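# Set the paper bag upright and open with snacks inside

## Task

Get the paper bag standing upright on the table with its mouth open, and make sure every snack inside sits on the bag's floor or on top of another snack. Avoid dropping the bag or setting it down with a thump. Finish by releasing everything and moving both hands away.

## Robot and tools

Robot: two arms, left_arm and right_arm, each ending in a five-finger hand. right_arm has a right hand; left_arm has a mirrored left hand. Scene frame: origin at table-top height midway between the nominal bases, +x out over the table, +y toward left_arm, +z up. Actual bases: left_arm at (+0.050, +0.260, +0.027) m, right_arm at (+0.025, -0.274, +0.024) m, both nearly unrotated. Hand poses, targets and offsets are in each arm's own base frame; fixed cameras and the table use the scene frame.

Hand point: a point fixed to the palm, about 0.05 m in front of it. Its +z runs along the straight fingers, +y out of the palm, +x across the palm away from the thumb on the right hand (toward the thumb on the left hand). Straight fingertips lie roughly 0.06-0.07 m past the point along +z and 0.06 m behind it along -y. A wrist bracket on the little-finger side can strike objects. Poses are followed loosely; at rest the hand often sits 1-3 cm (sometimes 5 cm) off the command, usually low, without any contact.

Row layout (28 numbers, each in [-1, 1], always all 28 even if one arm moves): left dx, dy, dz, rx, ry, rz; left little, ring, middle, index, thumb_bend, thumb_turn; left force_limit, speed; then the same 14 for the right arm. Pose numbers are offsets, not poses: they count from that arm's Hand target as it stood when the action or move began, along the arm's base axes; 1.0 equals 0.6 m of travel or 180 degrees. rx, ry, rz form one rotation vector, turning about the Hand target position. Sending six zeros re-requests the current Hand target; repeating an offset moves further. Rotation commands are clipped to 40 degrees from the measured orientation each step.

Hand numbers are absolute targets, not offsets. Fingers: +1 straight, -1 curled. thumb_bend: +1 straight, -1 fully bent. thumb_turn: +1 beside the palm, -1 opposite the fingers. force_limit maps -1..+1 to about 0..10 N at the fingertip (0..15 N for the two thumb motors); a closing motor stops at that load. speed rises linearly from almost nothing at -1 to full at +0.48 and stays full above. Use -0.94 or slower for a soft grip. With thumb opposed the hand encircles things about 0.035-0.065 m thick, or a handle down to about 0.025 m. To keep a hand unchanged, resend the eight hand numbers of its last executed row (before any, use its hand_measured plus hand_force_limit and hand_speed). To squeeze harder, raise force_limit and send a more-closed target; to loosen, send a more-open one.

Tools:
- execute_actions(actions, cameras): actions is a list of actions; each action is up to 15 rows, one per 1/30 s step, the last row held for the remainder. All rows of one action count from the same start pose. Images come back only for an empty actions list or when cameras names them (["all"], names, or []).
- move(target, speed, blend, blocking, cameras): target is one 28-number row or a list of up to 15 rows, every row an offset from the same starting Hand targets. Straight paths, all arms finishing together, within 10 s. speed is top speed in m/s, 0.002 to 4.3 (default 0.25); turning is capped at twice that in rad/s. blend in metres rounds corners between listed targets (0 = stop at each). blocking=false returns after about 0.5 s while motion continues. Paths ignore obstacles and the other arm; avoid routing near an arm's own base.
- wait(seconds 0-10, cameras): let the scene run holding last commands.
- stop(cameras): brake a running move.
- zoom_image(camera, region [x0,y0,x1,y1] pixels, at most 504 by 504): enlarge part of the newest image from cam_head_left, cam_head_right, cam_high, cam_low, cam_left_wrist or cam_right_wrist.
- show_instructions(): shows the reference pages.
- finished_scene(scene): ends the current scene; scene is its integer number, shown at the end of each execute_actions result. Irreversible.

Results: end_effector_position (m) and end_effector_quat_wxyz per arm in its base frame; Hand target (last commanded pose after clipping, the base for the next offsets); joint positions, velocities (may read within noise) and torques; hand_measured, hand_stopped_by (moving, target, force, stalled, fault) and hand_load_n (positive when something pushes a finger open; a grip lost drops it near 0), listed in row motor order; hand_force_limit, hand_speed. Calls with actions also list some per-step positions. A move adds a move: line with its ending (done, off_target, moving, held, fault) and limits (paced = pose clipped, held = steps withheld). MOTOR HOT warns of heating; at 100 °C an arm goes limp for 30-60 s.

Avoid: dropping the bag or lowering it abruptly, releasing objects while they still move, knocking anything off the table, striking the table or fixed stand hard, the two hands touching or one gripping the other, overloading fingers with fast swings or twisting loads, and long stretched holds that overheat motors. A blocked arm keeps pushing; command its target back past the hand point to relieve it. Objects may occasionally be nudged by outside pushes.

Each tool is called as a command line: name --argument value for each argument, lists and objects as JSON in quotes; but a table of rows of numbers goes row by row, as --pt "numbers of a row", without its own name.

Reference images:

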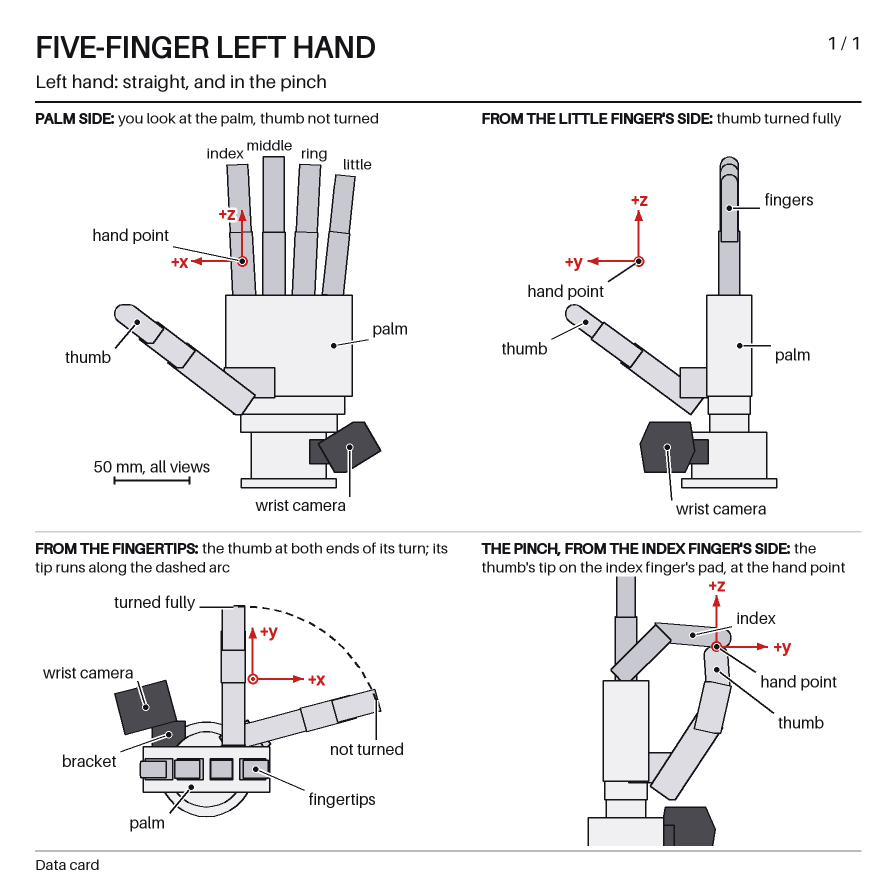

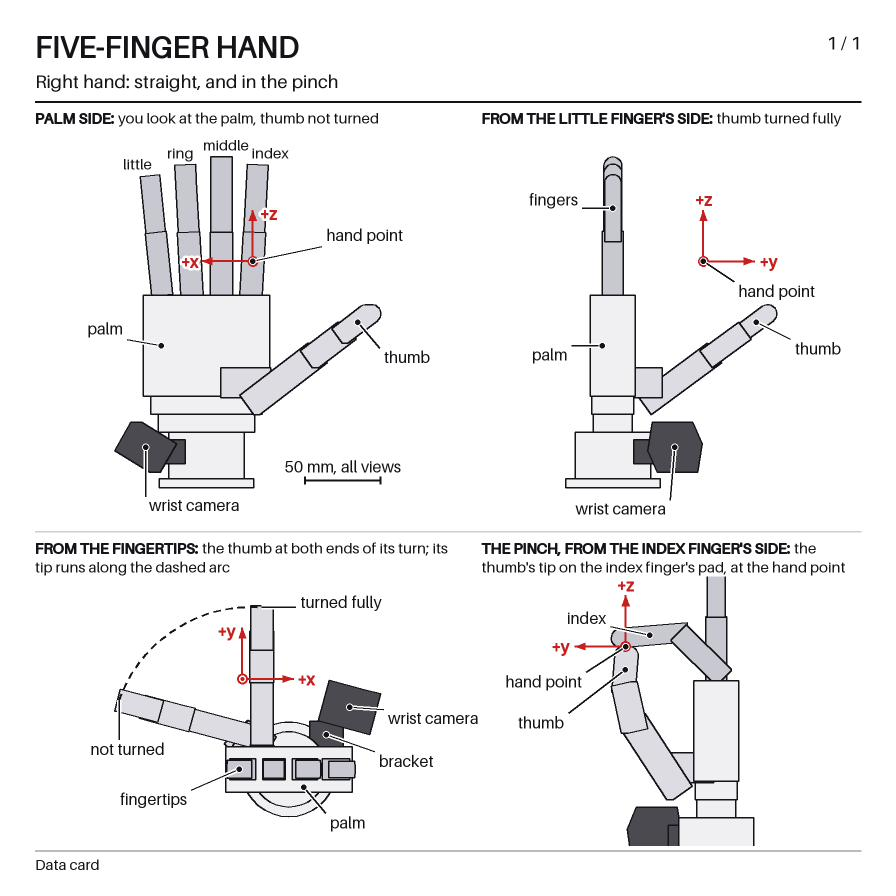

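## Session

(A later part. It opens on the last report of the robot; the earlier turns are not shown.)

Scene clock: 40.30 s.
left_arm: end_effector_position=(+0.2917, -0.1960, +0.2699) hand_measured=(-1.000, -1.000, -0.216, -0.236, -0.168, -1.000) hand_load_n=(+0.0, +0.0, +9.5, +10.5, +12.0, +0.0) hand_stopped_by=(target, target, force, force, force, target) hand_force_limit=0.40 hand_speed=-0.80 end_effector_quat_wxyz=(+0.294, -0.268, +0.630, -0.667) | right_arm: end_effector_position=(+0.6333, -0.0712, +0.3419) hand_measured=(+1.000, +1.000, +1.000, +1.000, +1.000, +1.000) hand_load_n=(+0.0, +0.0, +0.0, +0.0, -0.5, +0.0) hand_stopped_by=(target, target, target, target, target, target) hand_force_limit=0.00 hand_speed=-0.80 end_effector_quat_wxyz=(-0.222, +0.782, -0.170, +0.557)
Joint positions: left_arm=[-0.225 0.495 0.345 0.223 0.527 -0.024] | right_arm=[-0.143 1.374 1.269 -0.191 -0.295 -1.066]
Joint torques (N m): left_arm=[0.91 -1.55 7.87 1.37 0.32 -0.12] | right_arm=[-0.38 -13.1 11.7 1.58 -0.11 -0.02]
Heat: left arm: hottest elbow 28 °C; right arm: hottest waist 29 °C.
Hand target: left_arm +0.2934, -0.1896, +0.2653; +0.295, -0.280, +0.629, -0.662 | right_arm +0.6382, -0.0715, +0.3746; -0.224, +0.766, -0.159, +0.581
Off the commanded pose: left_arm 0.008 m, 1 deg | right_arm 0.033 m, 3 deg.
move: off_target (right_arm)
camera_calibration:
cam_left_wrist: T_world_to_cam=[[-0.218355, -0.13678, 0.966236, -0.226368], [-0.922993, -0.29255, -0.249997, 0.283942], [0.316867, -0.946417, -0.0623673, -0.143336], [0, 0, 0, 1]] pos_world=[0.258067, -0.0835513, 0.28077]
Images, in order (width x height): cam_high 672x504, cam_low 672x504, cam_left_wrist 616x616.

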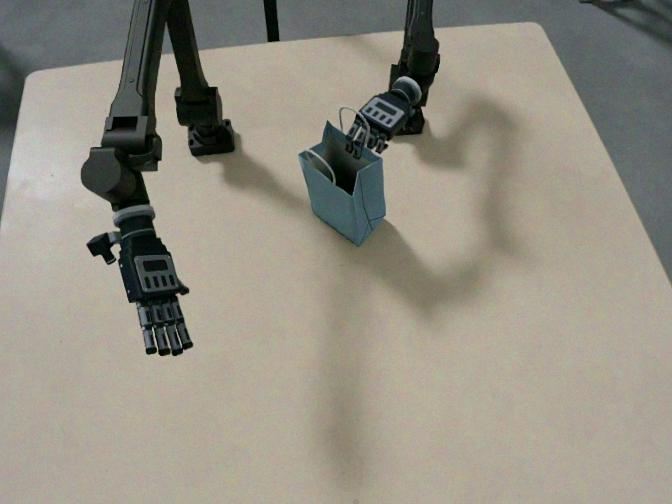

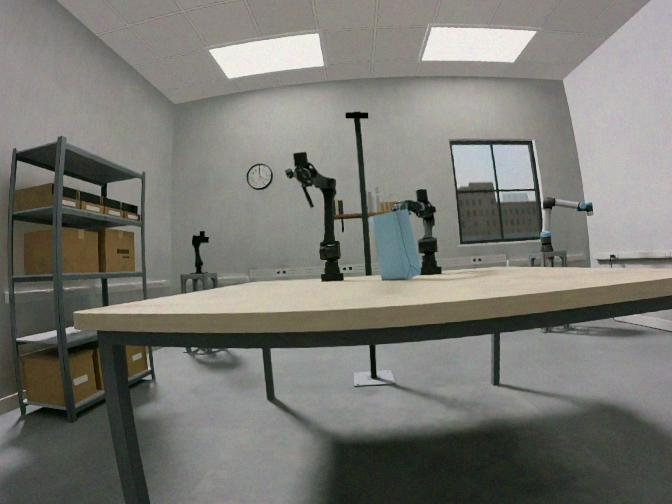

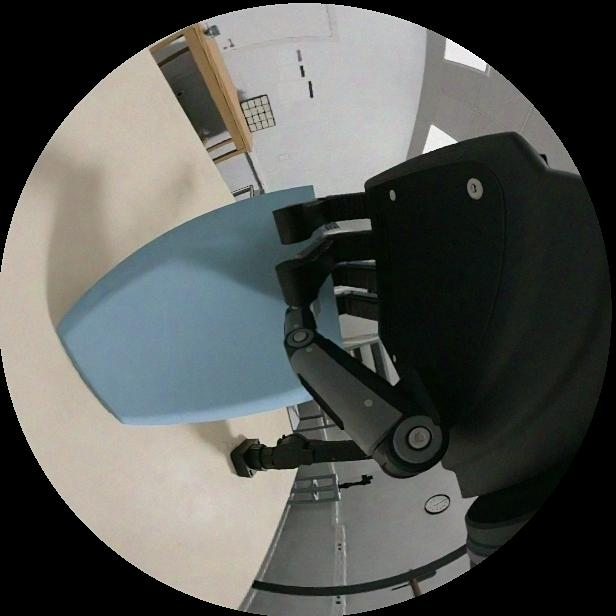

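move --target '[-0.038,0.034,-0.022,0,0,0,-1,-1,-0.7,-0.7,-0.5,-1,0.4,-0.8, 0,0,0,0,0,0,1,1,1,1,1,1,0,-0.8]' --speed 0.05 --cameras '["cam_high","cam_left_wrist","cam_low"]'

zoom_image --camera "cam_low" --region '[340, 180, 450, 290]'

Scene clock: 41.97 s.
left_arm: end_effector_position=(+0.2694, -0.1751, +0.2595) hand_measured=(-1.000, -1.000, -0.216, -0.236, -0.168, -1.000) hand_load_n=(+0.0, +0.0, +9.5, +10.5, +11.5, +0.0) hand_stopped_by=(target, target, force, force, force, target) hand_force_limit=0.40 hand_speed=-0.80 end_effector_quat_wxyz=(+0.297, -0.265, +0.629, -0.667) | right_arm: end_effector_position=(+0.6333, -0.0712, +0.3419) hand_measured=(+1.000, +1.000, +1.000, +1.000, +1.000, +1.000) hand_load_n=(+0.0, +0.0, +0.0, +0.0, +0.0, +0.0) hand_stopped_by=(target, target, target, target, target, target) hand_force_limit=0.00 hand_speed=-0.80 end_effector_quat_wxyz=(-0.222, +0.782, -0.170, +0.557)
Joint positions: left_arm=[-0.12 0.362 0.291 0.154 0.632 -0.03] | right_arm=[-0.143 1.374 1.269 -0.191 -0.295 -1.066]
Joint torques (N m): left_arm=[0.79 -0.21 7.72 1.22 0.32 -0.12] | right_arm=[-1.08 -13.1 11.7 1.72 -0.1 0.02]
Heat: left arm: hottest elbow 28 °C; right arm: hottest waist 29 °C.
Hand target: left_arm +0.2706, -0.1692, +0.2521; +0.295, -0.280, +0.629, -0.662 | right_arm +0.6382, -0.0715, +0.3746; -0.224, +0.766, -0.159, +0.581
Off the commanded pose: left_arm 0.010 m, 2 deg | right_arm 0.033 m, 3 deg.
move: off_target (right_arm)
camera_calibration:
cam_left_wrist: T_world_to_cam=[[-0.225886, -0.138416, 0.96427, -0.216034], [-0.921046, -0.29202, -0.257678, 0.26848], [0.317253, -0.946343, -0.0615244, -0.117555], [0, 0, 0, 1]] pos_world=[0.235779, -0.0627485, 0.270264]
Images, in order (width x height): cam_high 672x504, cam_low 672x504, cam_left_wrist 616x616.

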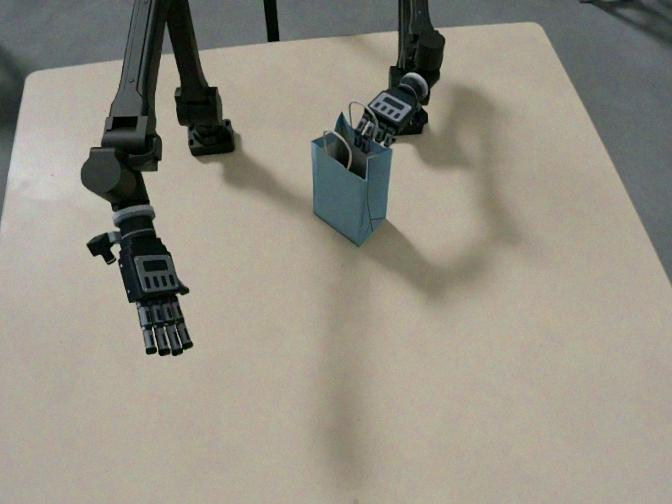

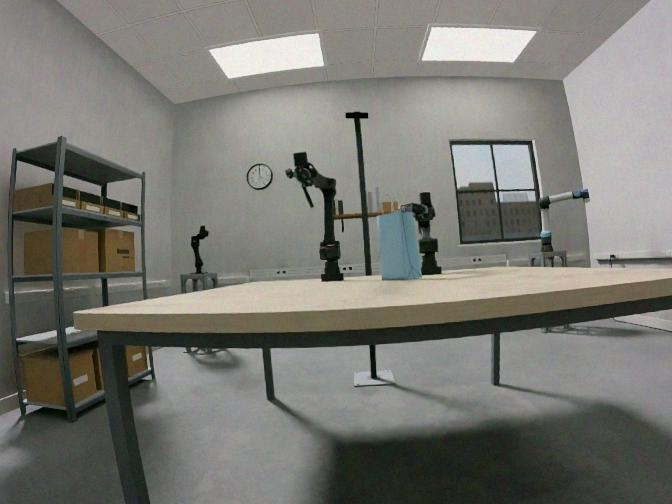

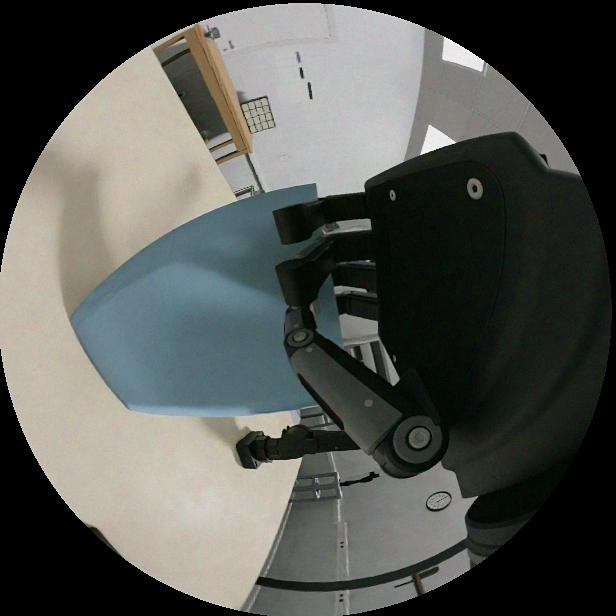

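Scaled by 4.582 from the camera's 672x504 image, which has a finer 960x720 frame.

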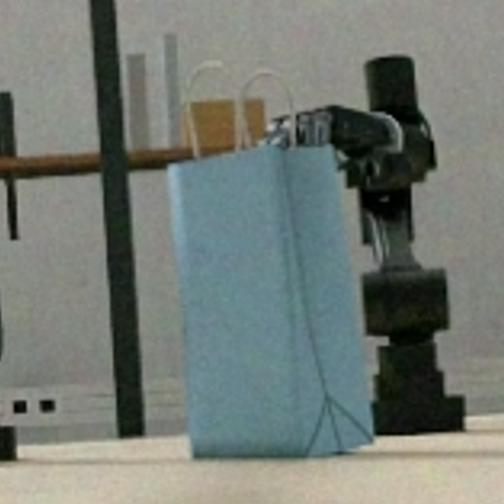

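move --target '[0,0,0,0,0,0,-1,-1,0.1,0.1,0.4,-1,0.4,-0.7, 0,0,0,0,0,0,1,1,1,1,1,1,0,-0.8]' --speed 0.05 --cameras '["cam_high","cam_left_wrist","cam_low"]'

zoom_image --camera "cam_low" --region '[340, 180, 450, 290]'

zoom_image --camera "cam_high" --region '[280, 60, 440, 260]'

Scene clock: 46.33 s.
left_arm: end_effector_position=(+0.2685, -0.1749, +0.2537) hand_measured=(-1.000, -1.000, +0.100, +0.100, +0.400, -1.000) hand_load_n=(+0.0, +0.0, +0.0, +0.0, +0.5, +0.0) hand_stopped_by=(target, target, target, target, target, target) hand_force_limit=0.40 hand_speed=-0.70 end_effector_quat_wxyz=(+0.292, -0.271, +0.632, -0.666) | right_arm: end_effector_position=(+0.6333, -0.0712, +0.3419) hand_measured=(+1.000, +1.000, +1.000, +1.000, +1.000, +1.000) hand_load_n=(+0.0, +0.0, +0.0, +0.0, +0.0, +0.0) hand_stopped_by=(target, target, target, target, target, target) hand_force_limit=0.00 hand_speed=-0.80 end_effector_quat_wxyz=(-0.222, +0.782, -0.170, +0.557)
Joint positions: left_arm=[-0.119 0.362 0.283 0.148 0.633 -0.033] | right_arm=[-0.143 1.374 1.269 -0.191 -0.295 -1.066]
Joint torques (N m): left_arm=[0.85 -0.38 8.16 1.44 0.3 -0.11] | right_arm=[-0.38 -12.75 11.71 1.54 -0.11 0.06]
Heat: left arm: hottest elbow 29 °C; right arm: hottest waist 29 °C.
Hand target: left_arm +0.2706, -0.1692, +0.2521; +0.295, -0.280, +0.629, -0.662 | right_arm +0.6382, -0.0715, +0.3746; -0.224, +0.766, -0.159, +0.581
Off the commanded pose: left_arm 0.006 m, 1 deg | right_arm 0.033 m, 3 deg.
move: off_target (right_arm)
camera_calibration:
cam_left_wrist: T_world_to_cam=[[-0.210623, -0.137933, 0.967787, -0.215466], [-0.925063, -0.291959, -0.242936, 0.263527], [0.316063, -0.946433, -0.066103, -0.115981], [0, 0, 0, 1]] pos_world=[0.235055, -0.0625491, 0.264879]
Images, in order (width x height): cam_high 672x504, cam_low 672x504, cam_left_wrist 616x616.

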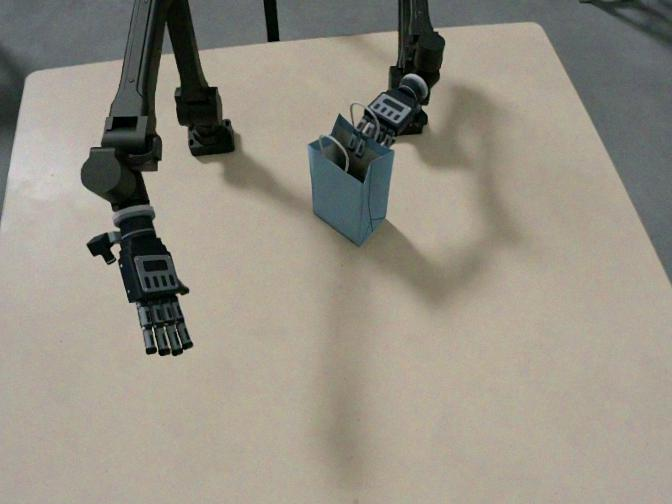

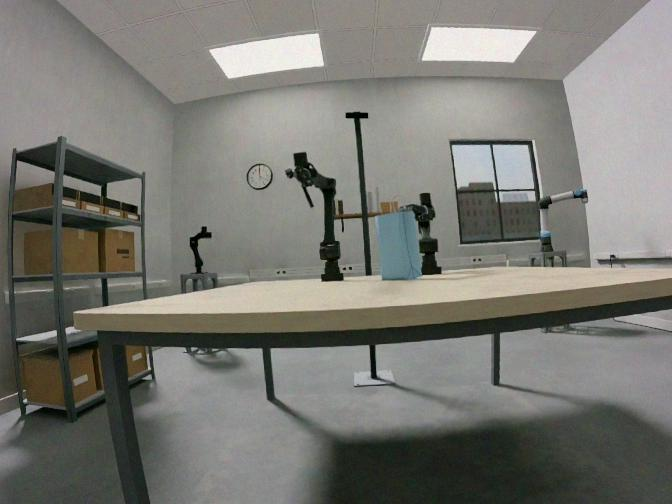

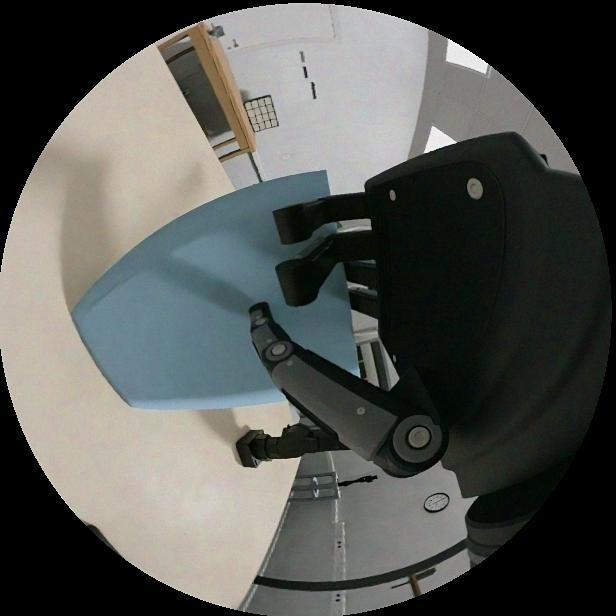

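Scaled by 4.582 from the camera's 672x504 image, which has a finer 960x720 frame.

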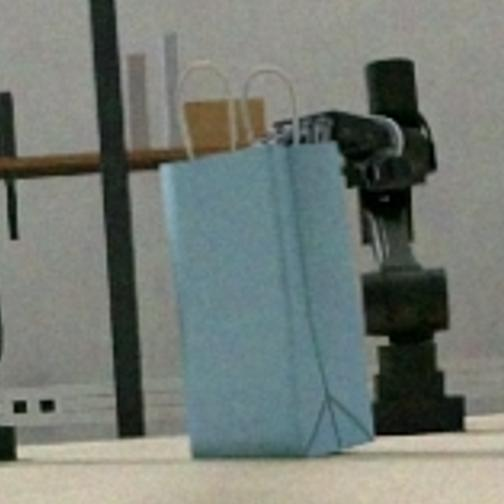

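Scaled by 2.520 from the camera's 672x504 image, which has a finer 960x720 frame.

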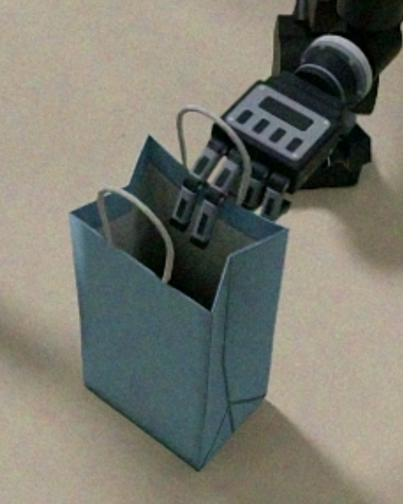

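move --pt "-0.006 0.006 0 0 0 0 -1 -1 0.1 0.1 0.4 -1 0.4 -0.7 0 0 0 0 0 0 1 1 1 1 1 1 0 -0.8" --pt "-0.006 0.006 0 0 0 0 -1 -1 1 1 1 -1 0.4 -0.4 0 0 0 0 0 0 1 1 1 1 1 1 0 -0.8" --speed 0.05 --cameras '["cam_head_left","cam_high","cam_left_wrist","cam_low"]'

zoom_image --camera "cam_low" --region '[340, 180, 450, 290]'

zoom_image --camera "cam_high" --region '[280, 60, 440, 260]'

Scene clock: 49.20 s.
left_arm: end_effector_position=(+0.2656, -0.1712, +0.2548) hand_measured=(-1.000, -1.000, +1.000, +1.000, +1.000, -1.000) hand_load_n=(+0.0, +0.0, +0.0, +0.0, +0.0, +0.0) hand_stopped_by=(target, target, target, target, target, target) hand_force_limit=0.40 hand_speed=-0.40 end_effector_quat_wxyz=(+0.292, -0.270, +0.632, -0.666) | right_arm: end_effector_position=(+0.6333, -0.0712, +0.3419) hand_measured=(+1.000, +1.000, +1.000, +1.000, +1.000, +1.000) hand_load_n=(+0.0, +0.0, +0.0, +0.0, +0.0, +0.0) hand_stopped_by=(target, target, target, target, target, target) hand_force_limit=0.00 hand_speed=-0.80 end_effector_quat_wxyz=(-0.222, +0.782, -0.170, +0.557)
Joint positions: left_arm=[-0.096 0.342 0.283 0.129 0.656 -0.034] | right_arm=[-0.143 1.374 1.269 -0.191 -0.295 -1.066]
Joint torques (N m): left_arm=[0.91 -0.38 7.97 1.44 0.29 -0.11] | right_arm=[-1.85 -12.69 11.64 1.52 -0.14 0.05]
Heat: left arm: hottest elbow 29 °C; right arm: hottest waist 29 °C.
Hand target: left_arm +0.2670, -0.1656, +0.2521; +0.295, -0.280, +0.629, -0.662 | right_arm +0.6382, -0.0715, +0.3746; -0.224, +0.766, -0.159, +0.581
Off the commanded pose: left_arm 0.006 m, 1 deg | right_arm 0.033 m, 3 deg.
move: off_target (right_arm)
camera_calibration:
cam_left_wrist: T_world_to_cam=[[-0.211253, -0.138229, 0.967608, -0.216571], [-0.92492, -0.291839, -0.243625, 0.262282], [0.316062, -0.946426, -0.0661992, -0.111426], [0, 0, 0, 1]] pos_world=[0.232056, -0.0588485, 0.266078]
Images, in order (width x height): cam_head_left 672x504, cam_high 672x504, cam_low 672x504, cam_left_wrist 616x616.

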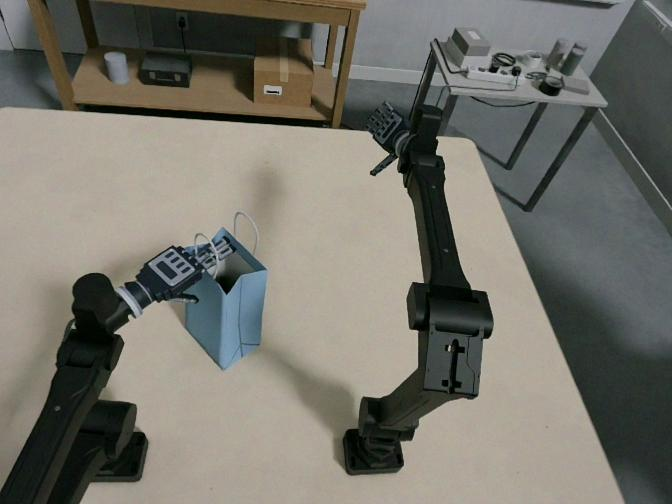

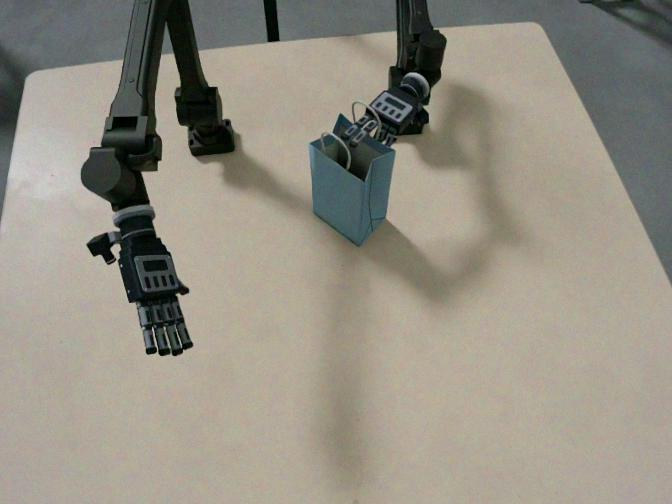

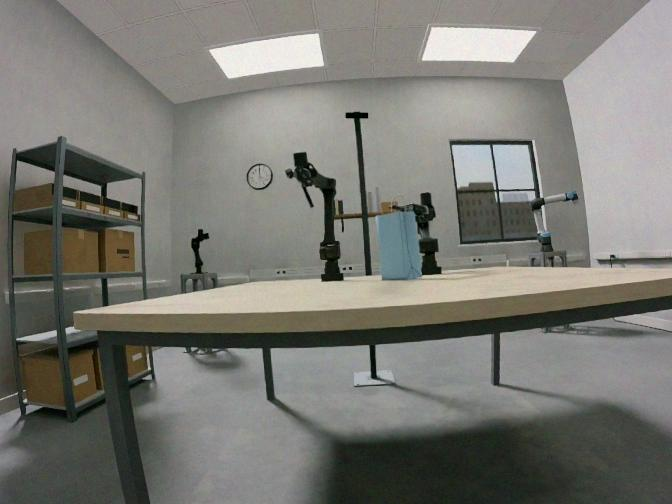

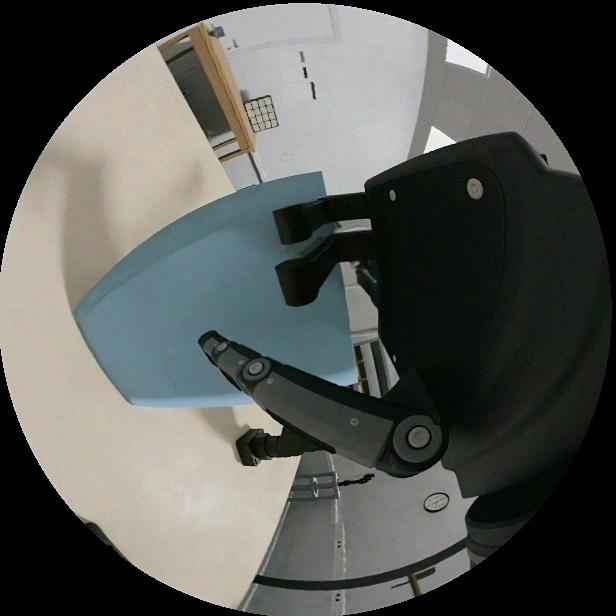

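Scaled by 4.582 from the camera's 672x504 image, which has a finer 960x720 frame.

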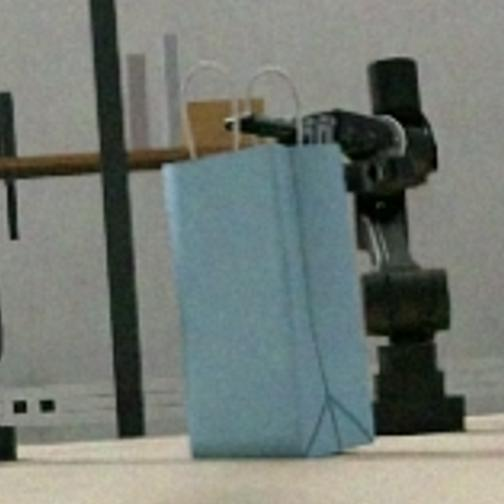

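Scaled by 2.520 from the camera's 672x504 image, which has a finer 960x720 frame.

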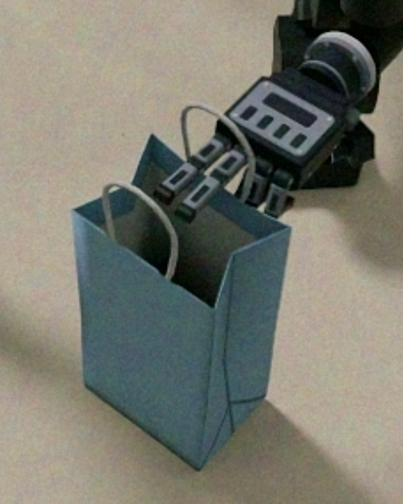

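move --target '[-0.0565,0.052,0.052,0.2,0.216,0,-1,-1,1,1,1,-1,0.4,-0.4, 0,0,0,0,0,0,1,1,1,1,1,1,0,-0.8]' --speed 0.1 --cameras '["cam_head_left","cam_high","cam_left_wrist","cam_low"]'

zoom_image --camera "cam_low" --region '[340, 180, 450, 290]'

zoom_image --camera "cam_high" --region '[280, 60, 440, 260]'

Scene clock: 55.37 s.
left_arm: end_effector_position=(+0.2245, -0.1275, +0.2539) hand_measured=(-1.000, -1.000, +1.000, +1.000, +1.000, -1.000) hand_load_n=(+0.0, +0.0, +0.0, +0.0, +0.0, +0.0) hand_stopped_by=(target, target, target, target, target, target) hand_force_limit=0.40 hand_speed=-0.40 end_effector_quat_wxyz=(+0.125, -0.400, +0.859, -0.295) | right_arm: end_effector_position=(+0.6333, -0.0712, +0.3419) hand_measured=(+1.000, +1.000, +1.000, +1.000, +1.000, +1.000) hand_load_n=(+0.0, +0.0, +0.0, +0.0, +0.0, +0.0) hand_stopped_by=(target, target, target, target, target, target) hand_force_limit=0.00 hand_speed=-0.80 end_effector_quat_wxyz=(-0.222, +0.782, -0.170, +0.557)
Joint positions: left_arm=[-0.277 0.73 0.918 -1.159 0.271 0.338] | right_arm=[-0.143 1.374 1.269 -0.191 -0.295 -1.066]
Joint torques (N m): left_arm=[-1.49 -1.9 12.59 0.87 0.11 0.09] | right_arm=[-0.73 -12.98 11.45 1.42 -0.14 0.04]
Heat: left arm: hottest elbow 30 °C; right arm: hottest waist 29 °C.
Hand target: left_arm +0.2331, -0.1344, +0.2833; +0.143, -0.378, +0.860, -0.311 | right_arm +0.6382, -0.0715, +0.3746; -0.224, +0.766, -0.159, +0.581
Off the commanded pose: left_arm 0.031 m, 4 deg | right_arm 0.033 m, 3 deg.
move: off_target (left_arm, right_arm)
camera_calibration:
cam_left_wrist: T_world_to_cam=[[0.439692, -0.670169, 0.59795, -0.338412], [-0.898, -0.340145, 0.279101, 0.0920586], [0.0163449, -0.659678, -0.751371, 0.220644], [0, 0, 0, 1]] pos_world=[0.227859, -0.0499262, 0.342446]
Images, in order (width x height): cam_head_left 672x504, cam_high 672x504, cam_low 672x504, cam_left_wrist 616x616.

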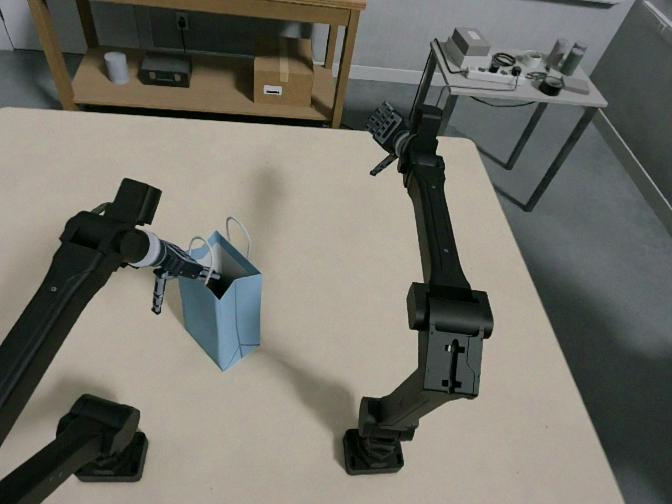

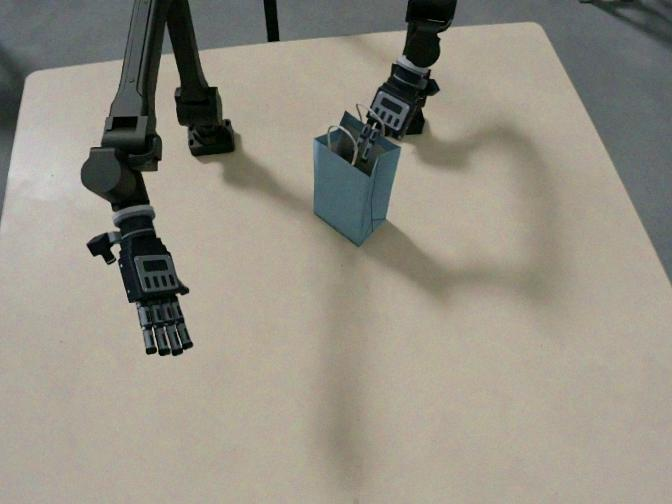

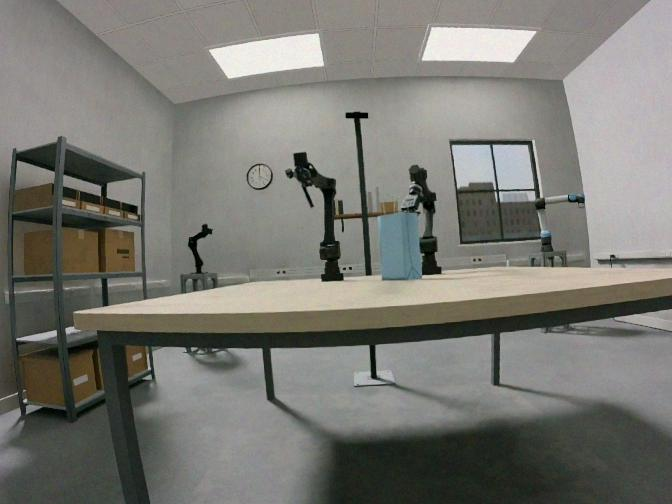

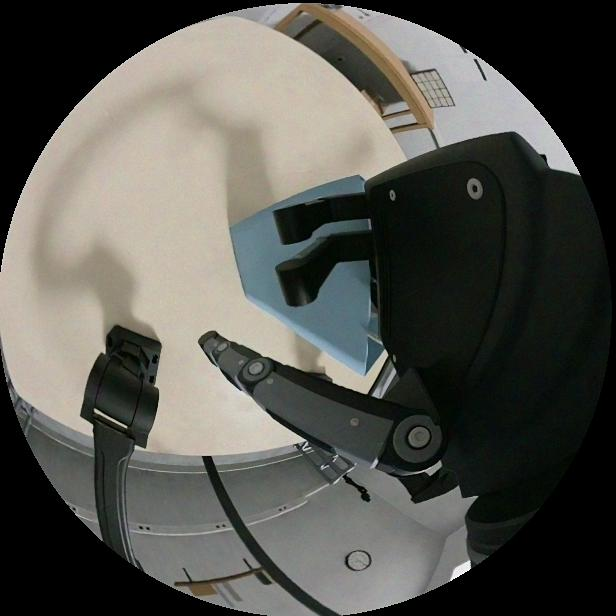

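Scaled by 4.582 from the camera's 672x504 image, which has a finer 960x720 frame.

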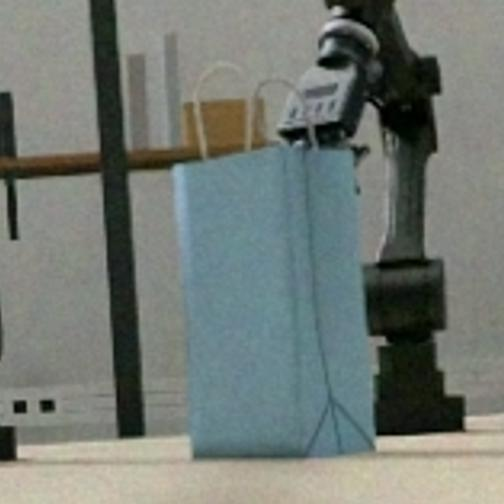

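Scaled by 2.520 from the camera's 672x504 image, which has a finer 960x720 frame.

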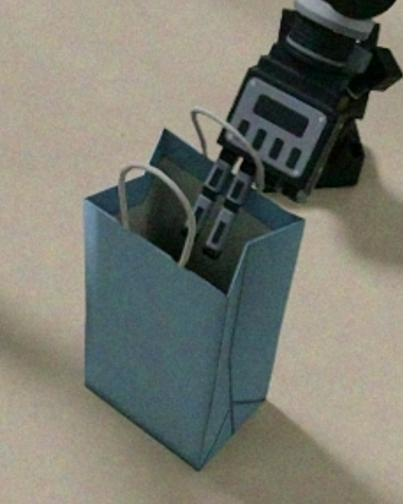

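move --target '[-0.075,0.068,0.15,0,0,0,-1,-1,1,1,1,-1,0.4,-0.4, 0,0,0,0,0,0,1,1,1,1,1,1,0,-0.8]' --speed 0.08 --cameras '["cam_head_left","cam_high","cam_left_wrist","cam_low"]'

zoom_image --camera "cam_low" --region '[340, 180, 450, 290]'

zoom_image --camera "cam_high" --region '[280, 60, 440, 260]'

Scene clock: 57.93 s.
left_arm: end_effector_position=(+0.1850, -0.0971, +0.3445) hand_measured=(-1.000, -1.000, +1.000, +1.000, +1.000, -1.000) hand_load_n=(+0.0, +0.0, +0.0, +0.0, +0.0, +0.0) hand_stopped_by=(target, target, target, target, target, target) hand_force_limit=0.40 hand_speed=-0.40 end_effector_quat_wxyz=(+0.115, -0.386, +0.867, -0.292) | right_arm: end_effector_position=(+0.6333, -0.0712, +0.3419) hand_measured=(+1.000, +1.000, +1.000, +1.000, +1.000, +1.000) hand_load_n=(+0.0, +0.0, +0.0, +0.0, +0.0, +0.0) hand_stopped_by=(target, target, target, target, target, target) hand_force_limit=0.00 hand_speed=-0.80 end_effector_quat_wxyz=(-0.222, +0.782, -0.170, +0.557)
Joint positions: left_arm=[-0.153 0.716 1.173 -1.486 0.357 0.481] | right_arm=[-0.143 1.374 1.269 -0.191 -0.295 -1.066]
Joint torques (N m): left_arm=[0.97 -2.2 11.62 0.77 0.64 0.1] | right_arm=[-0.73 -12.98 11.59 1.61 -0.09 0]
Heat: left arm: hottest elbow 30 °C; right arm: hottest elbow 30 °C.
Hand target: left_arm +0.1881, -0.0936, +0.3733; +0.143, -0.378, +0.860, -0.311 | right_arm +0.6382, -0.0715, +0.3746; -0.224, +0.766, -0.159, +0.581
Off the commanded pose: left_arm 0.029 m, 4 deg | right_arm 0.033 m, 3 deg.
move: off_target (left_arm, right_arm)
camera_calibration:
cam_left_wrist: T_world_to_cam=[[0.423038, -0.688271, 0.58934, -0.35057], [-0.905939, -0.308583, 0.289914, 0.0423825], [-0.017679, -0.656551, -0.754074, 0.317015], [0, 0, 0, 1]] pos_world=[0.192305, -0.0200718, 0.433371]
Images, in order (width x height): cam_head_left 672x504, cam_high 672x504, cam_low 672x504, cam_left_wrist 616x616.

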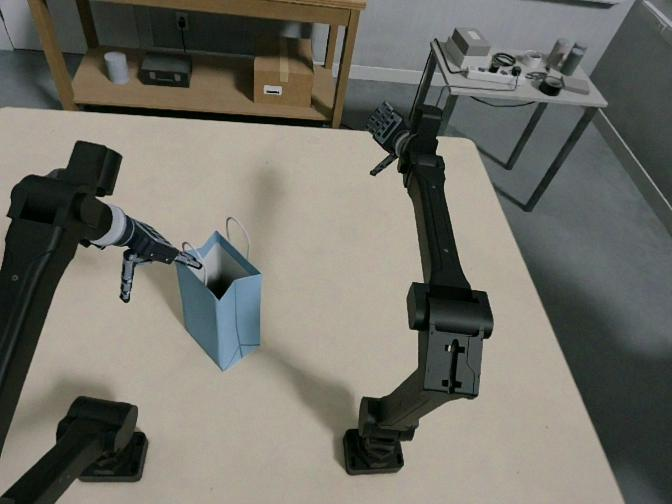

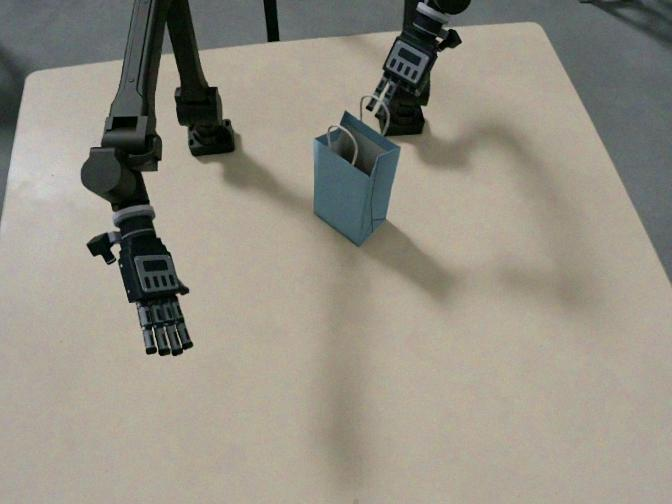

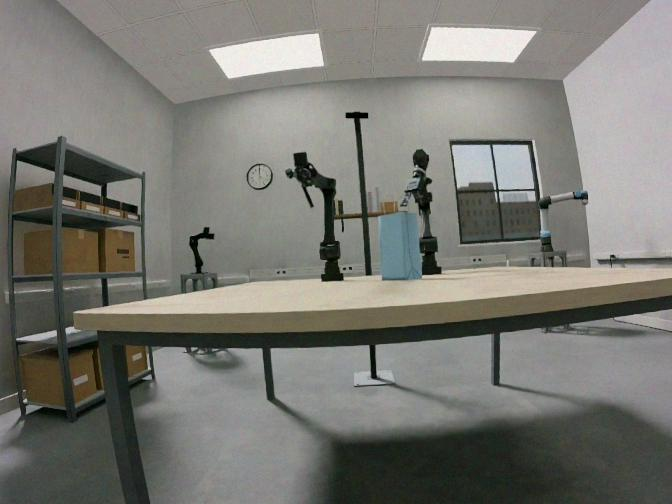

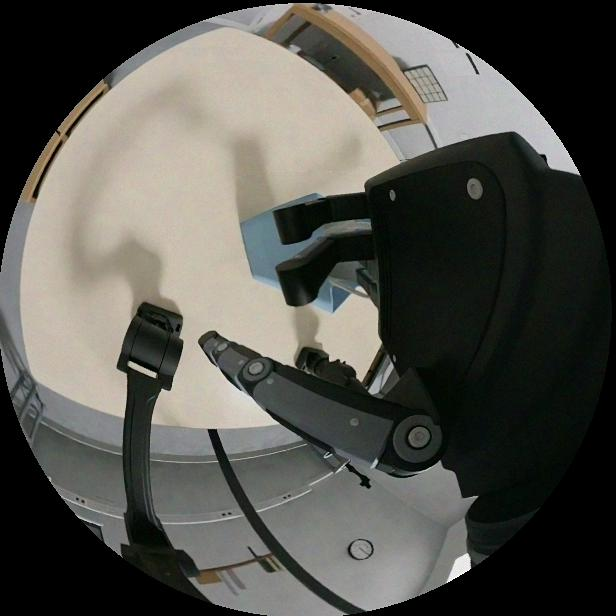

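Scaled by 4.582 from the camera's 672x504 image, which has a finer 960x720 frame.

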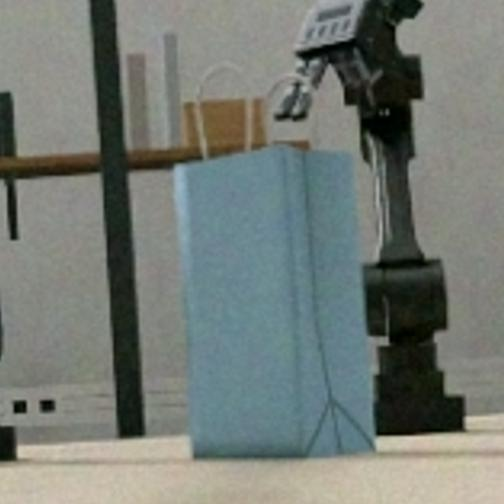

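Scaled by 2.520 from the camera's 672x504 image, which has a finer 960x720 frame.

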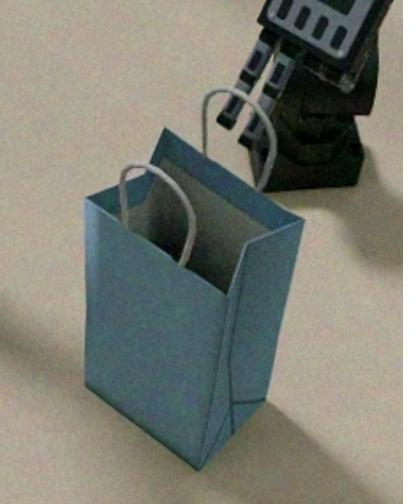

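move --pt "-0.03 0.027 0.06 0 0 0 -1 -1 1 1 1 -1 0.4 -0.4 0 0 0 0 0 0 1 1 1 1 1 1 0 -0.8" --pt "-0.02 0.18 0.16 0 0 0 -1 -1 1 1 1 -1 0.4 -0.4 0 0 0 0 0 0 1 1 1 1 1 1 0 -0.8" --speed 0.12 --cameras '["cam_head_left","cam_head_right","cam_high","cam_low"]'

zoom_image --camera "cam_low" --region '[340, 180, 450, 290]'

zoom_image --camera "cam_high" --region '[280, 60, 440, 260]'

zoom_image --camera "cam_head_right" --region '[140, 180, 320, 400]'

Scene clock: 61.33 s.
left_arm: end_effector_position=(+0.1771, +0.0093, +0.4489) hand_measured=(-1.000, -1.000, +1.000, +1.000, +1.000, -1.000) hand_load_n=(+0.0, +0.0, +0.0, +0.0, +0.0, +0.5) hand_stopped_by=(target, target, target, target, target, target) hand_force_limit=0.40 hand_speed=-0.40 end_effector_quat_wxyz=(+0.271, -0.408, +0.834, -0.254) | right_arm: end_effector_position=(+0.6333, -0.0712, +0.3419) hand_measured=(+1.000, +1.000, +1.000, +1.000, +1.000, +1.000) hand_load_n=(+0.0, +0.0, +0.0, +0.0, +0.0, +0.0) hand_stopped_by=(target, target, target, target, target, target) hand_force_limit=0.00 hand_speed=-0.80 end_effector_quat_wxyz=(-0.222, +0.782, -0.170, +0.557)
Joint positions: left_arm=[0.407 0.73 1.486 -1.699 0.465 0.915] | right_arm=[-0.143 1.374 1.269 -0.191 -0.295 -1.066]
Joint torques (N m): left_arm=[0.85 0.15 9.92 0.91 0.43 0.1] | right_arm=[-0.15 -12.75 11.66 1.62 -0.13 0.03]
Heat: left arm: hottest elbow 30 °C; right arm: hottest elbow 30 °C.
Hand target: left_arm +0.1761, +0.0144, +0.4693; +0.143, -0.378, +0.860, -0.311 | right_arm +0.6382, -0.0715, +0.3746; -0.224, +0.766, -0.159, +0.581
Off the commanded pose: left_arm 0.021 m, 17 deg | right_arm 0.033 m, 3 deg.
joint sent to its limit (left arm) — joint 4 (wrist pitch), lower limit. The joint targets are off in position and orientation.
move: off_target (left_arm, right_arm)
Images, in order (width x height): cam_head_left 672x504, cam_head_right 672x504, cam_high 672x504, cam_low 672x504.

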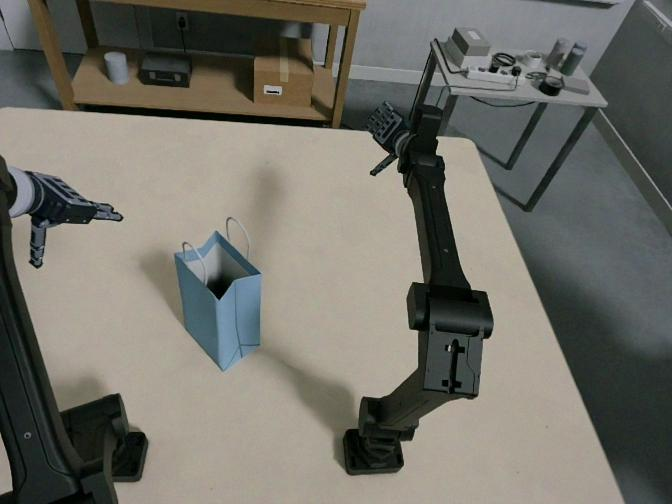

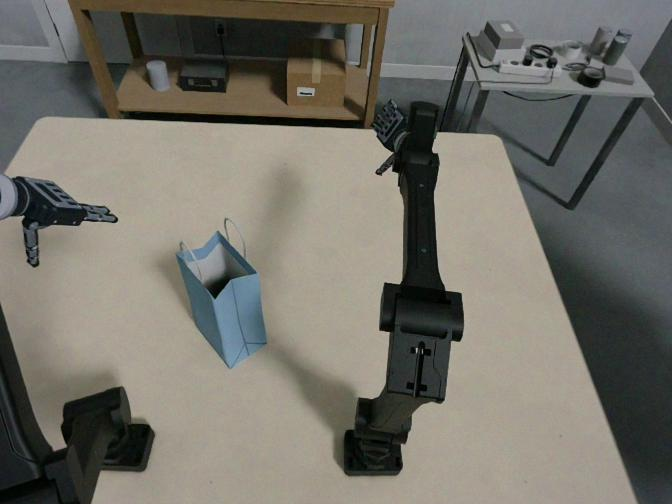

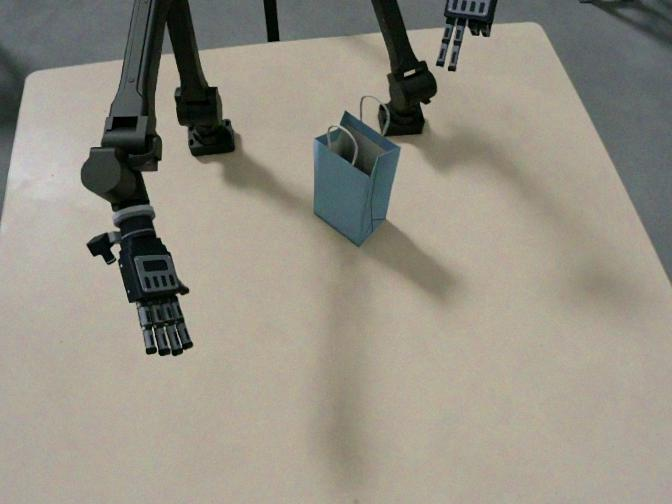

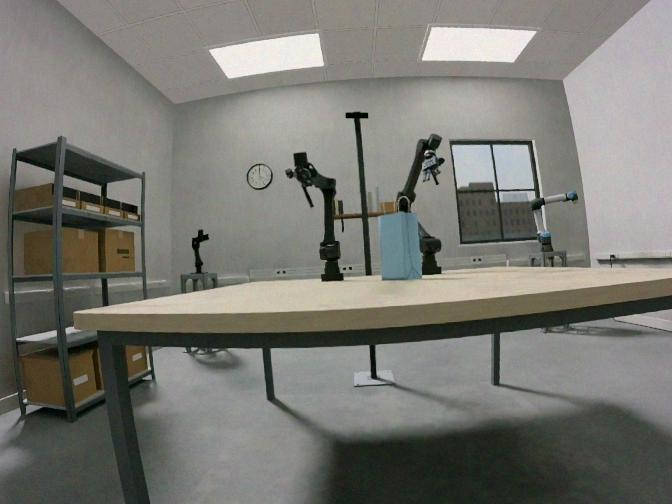

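Scaled by 4.582 from the camera's 672x504 image, which has a finer 960x720 frame.

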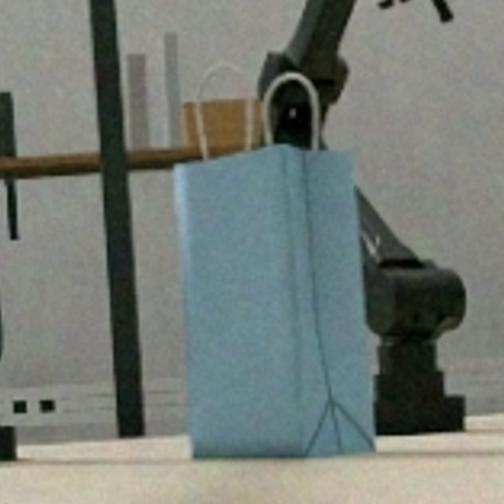

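Scaled by 2.520 from the camera's 672x504 image, which has a finer 960x720 frame.

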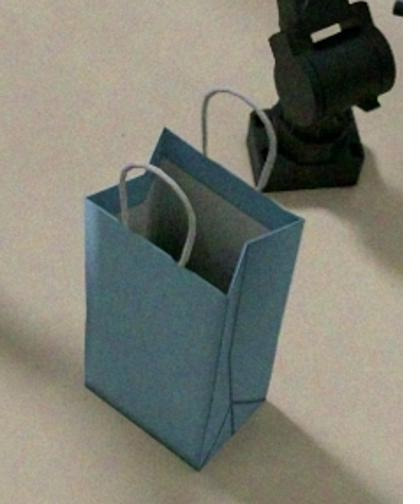

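Scaled by 2.291 from the camera's 672x504 image, which has a finer 960x720 frame.

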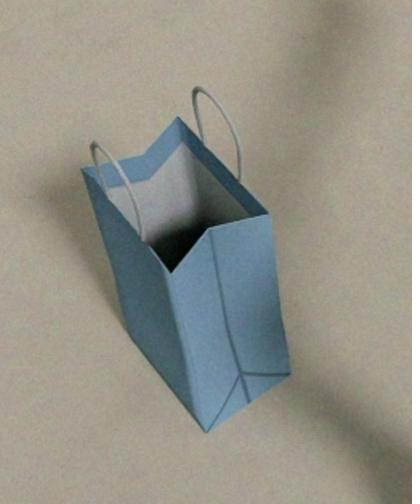

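finished_scene --scene 1

The scene is finished: the task was done.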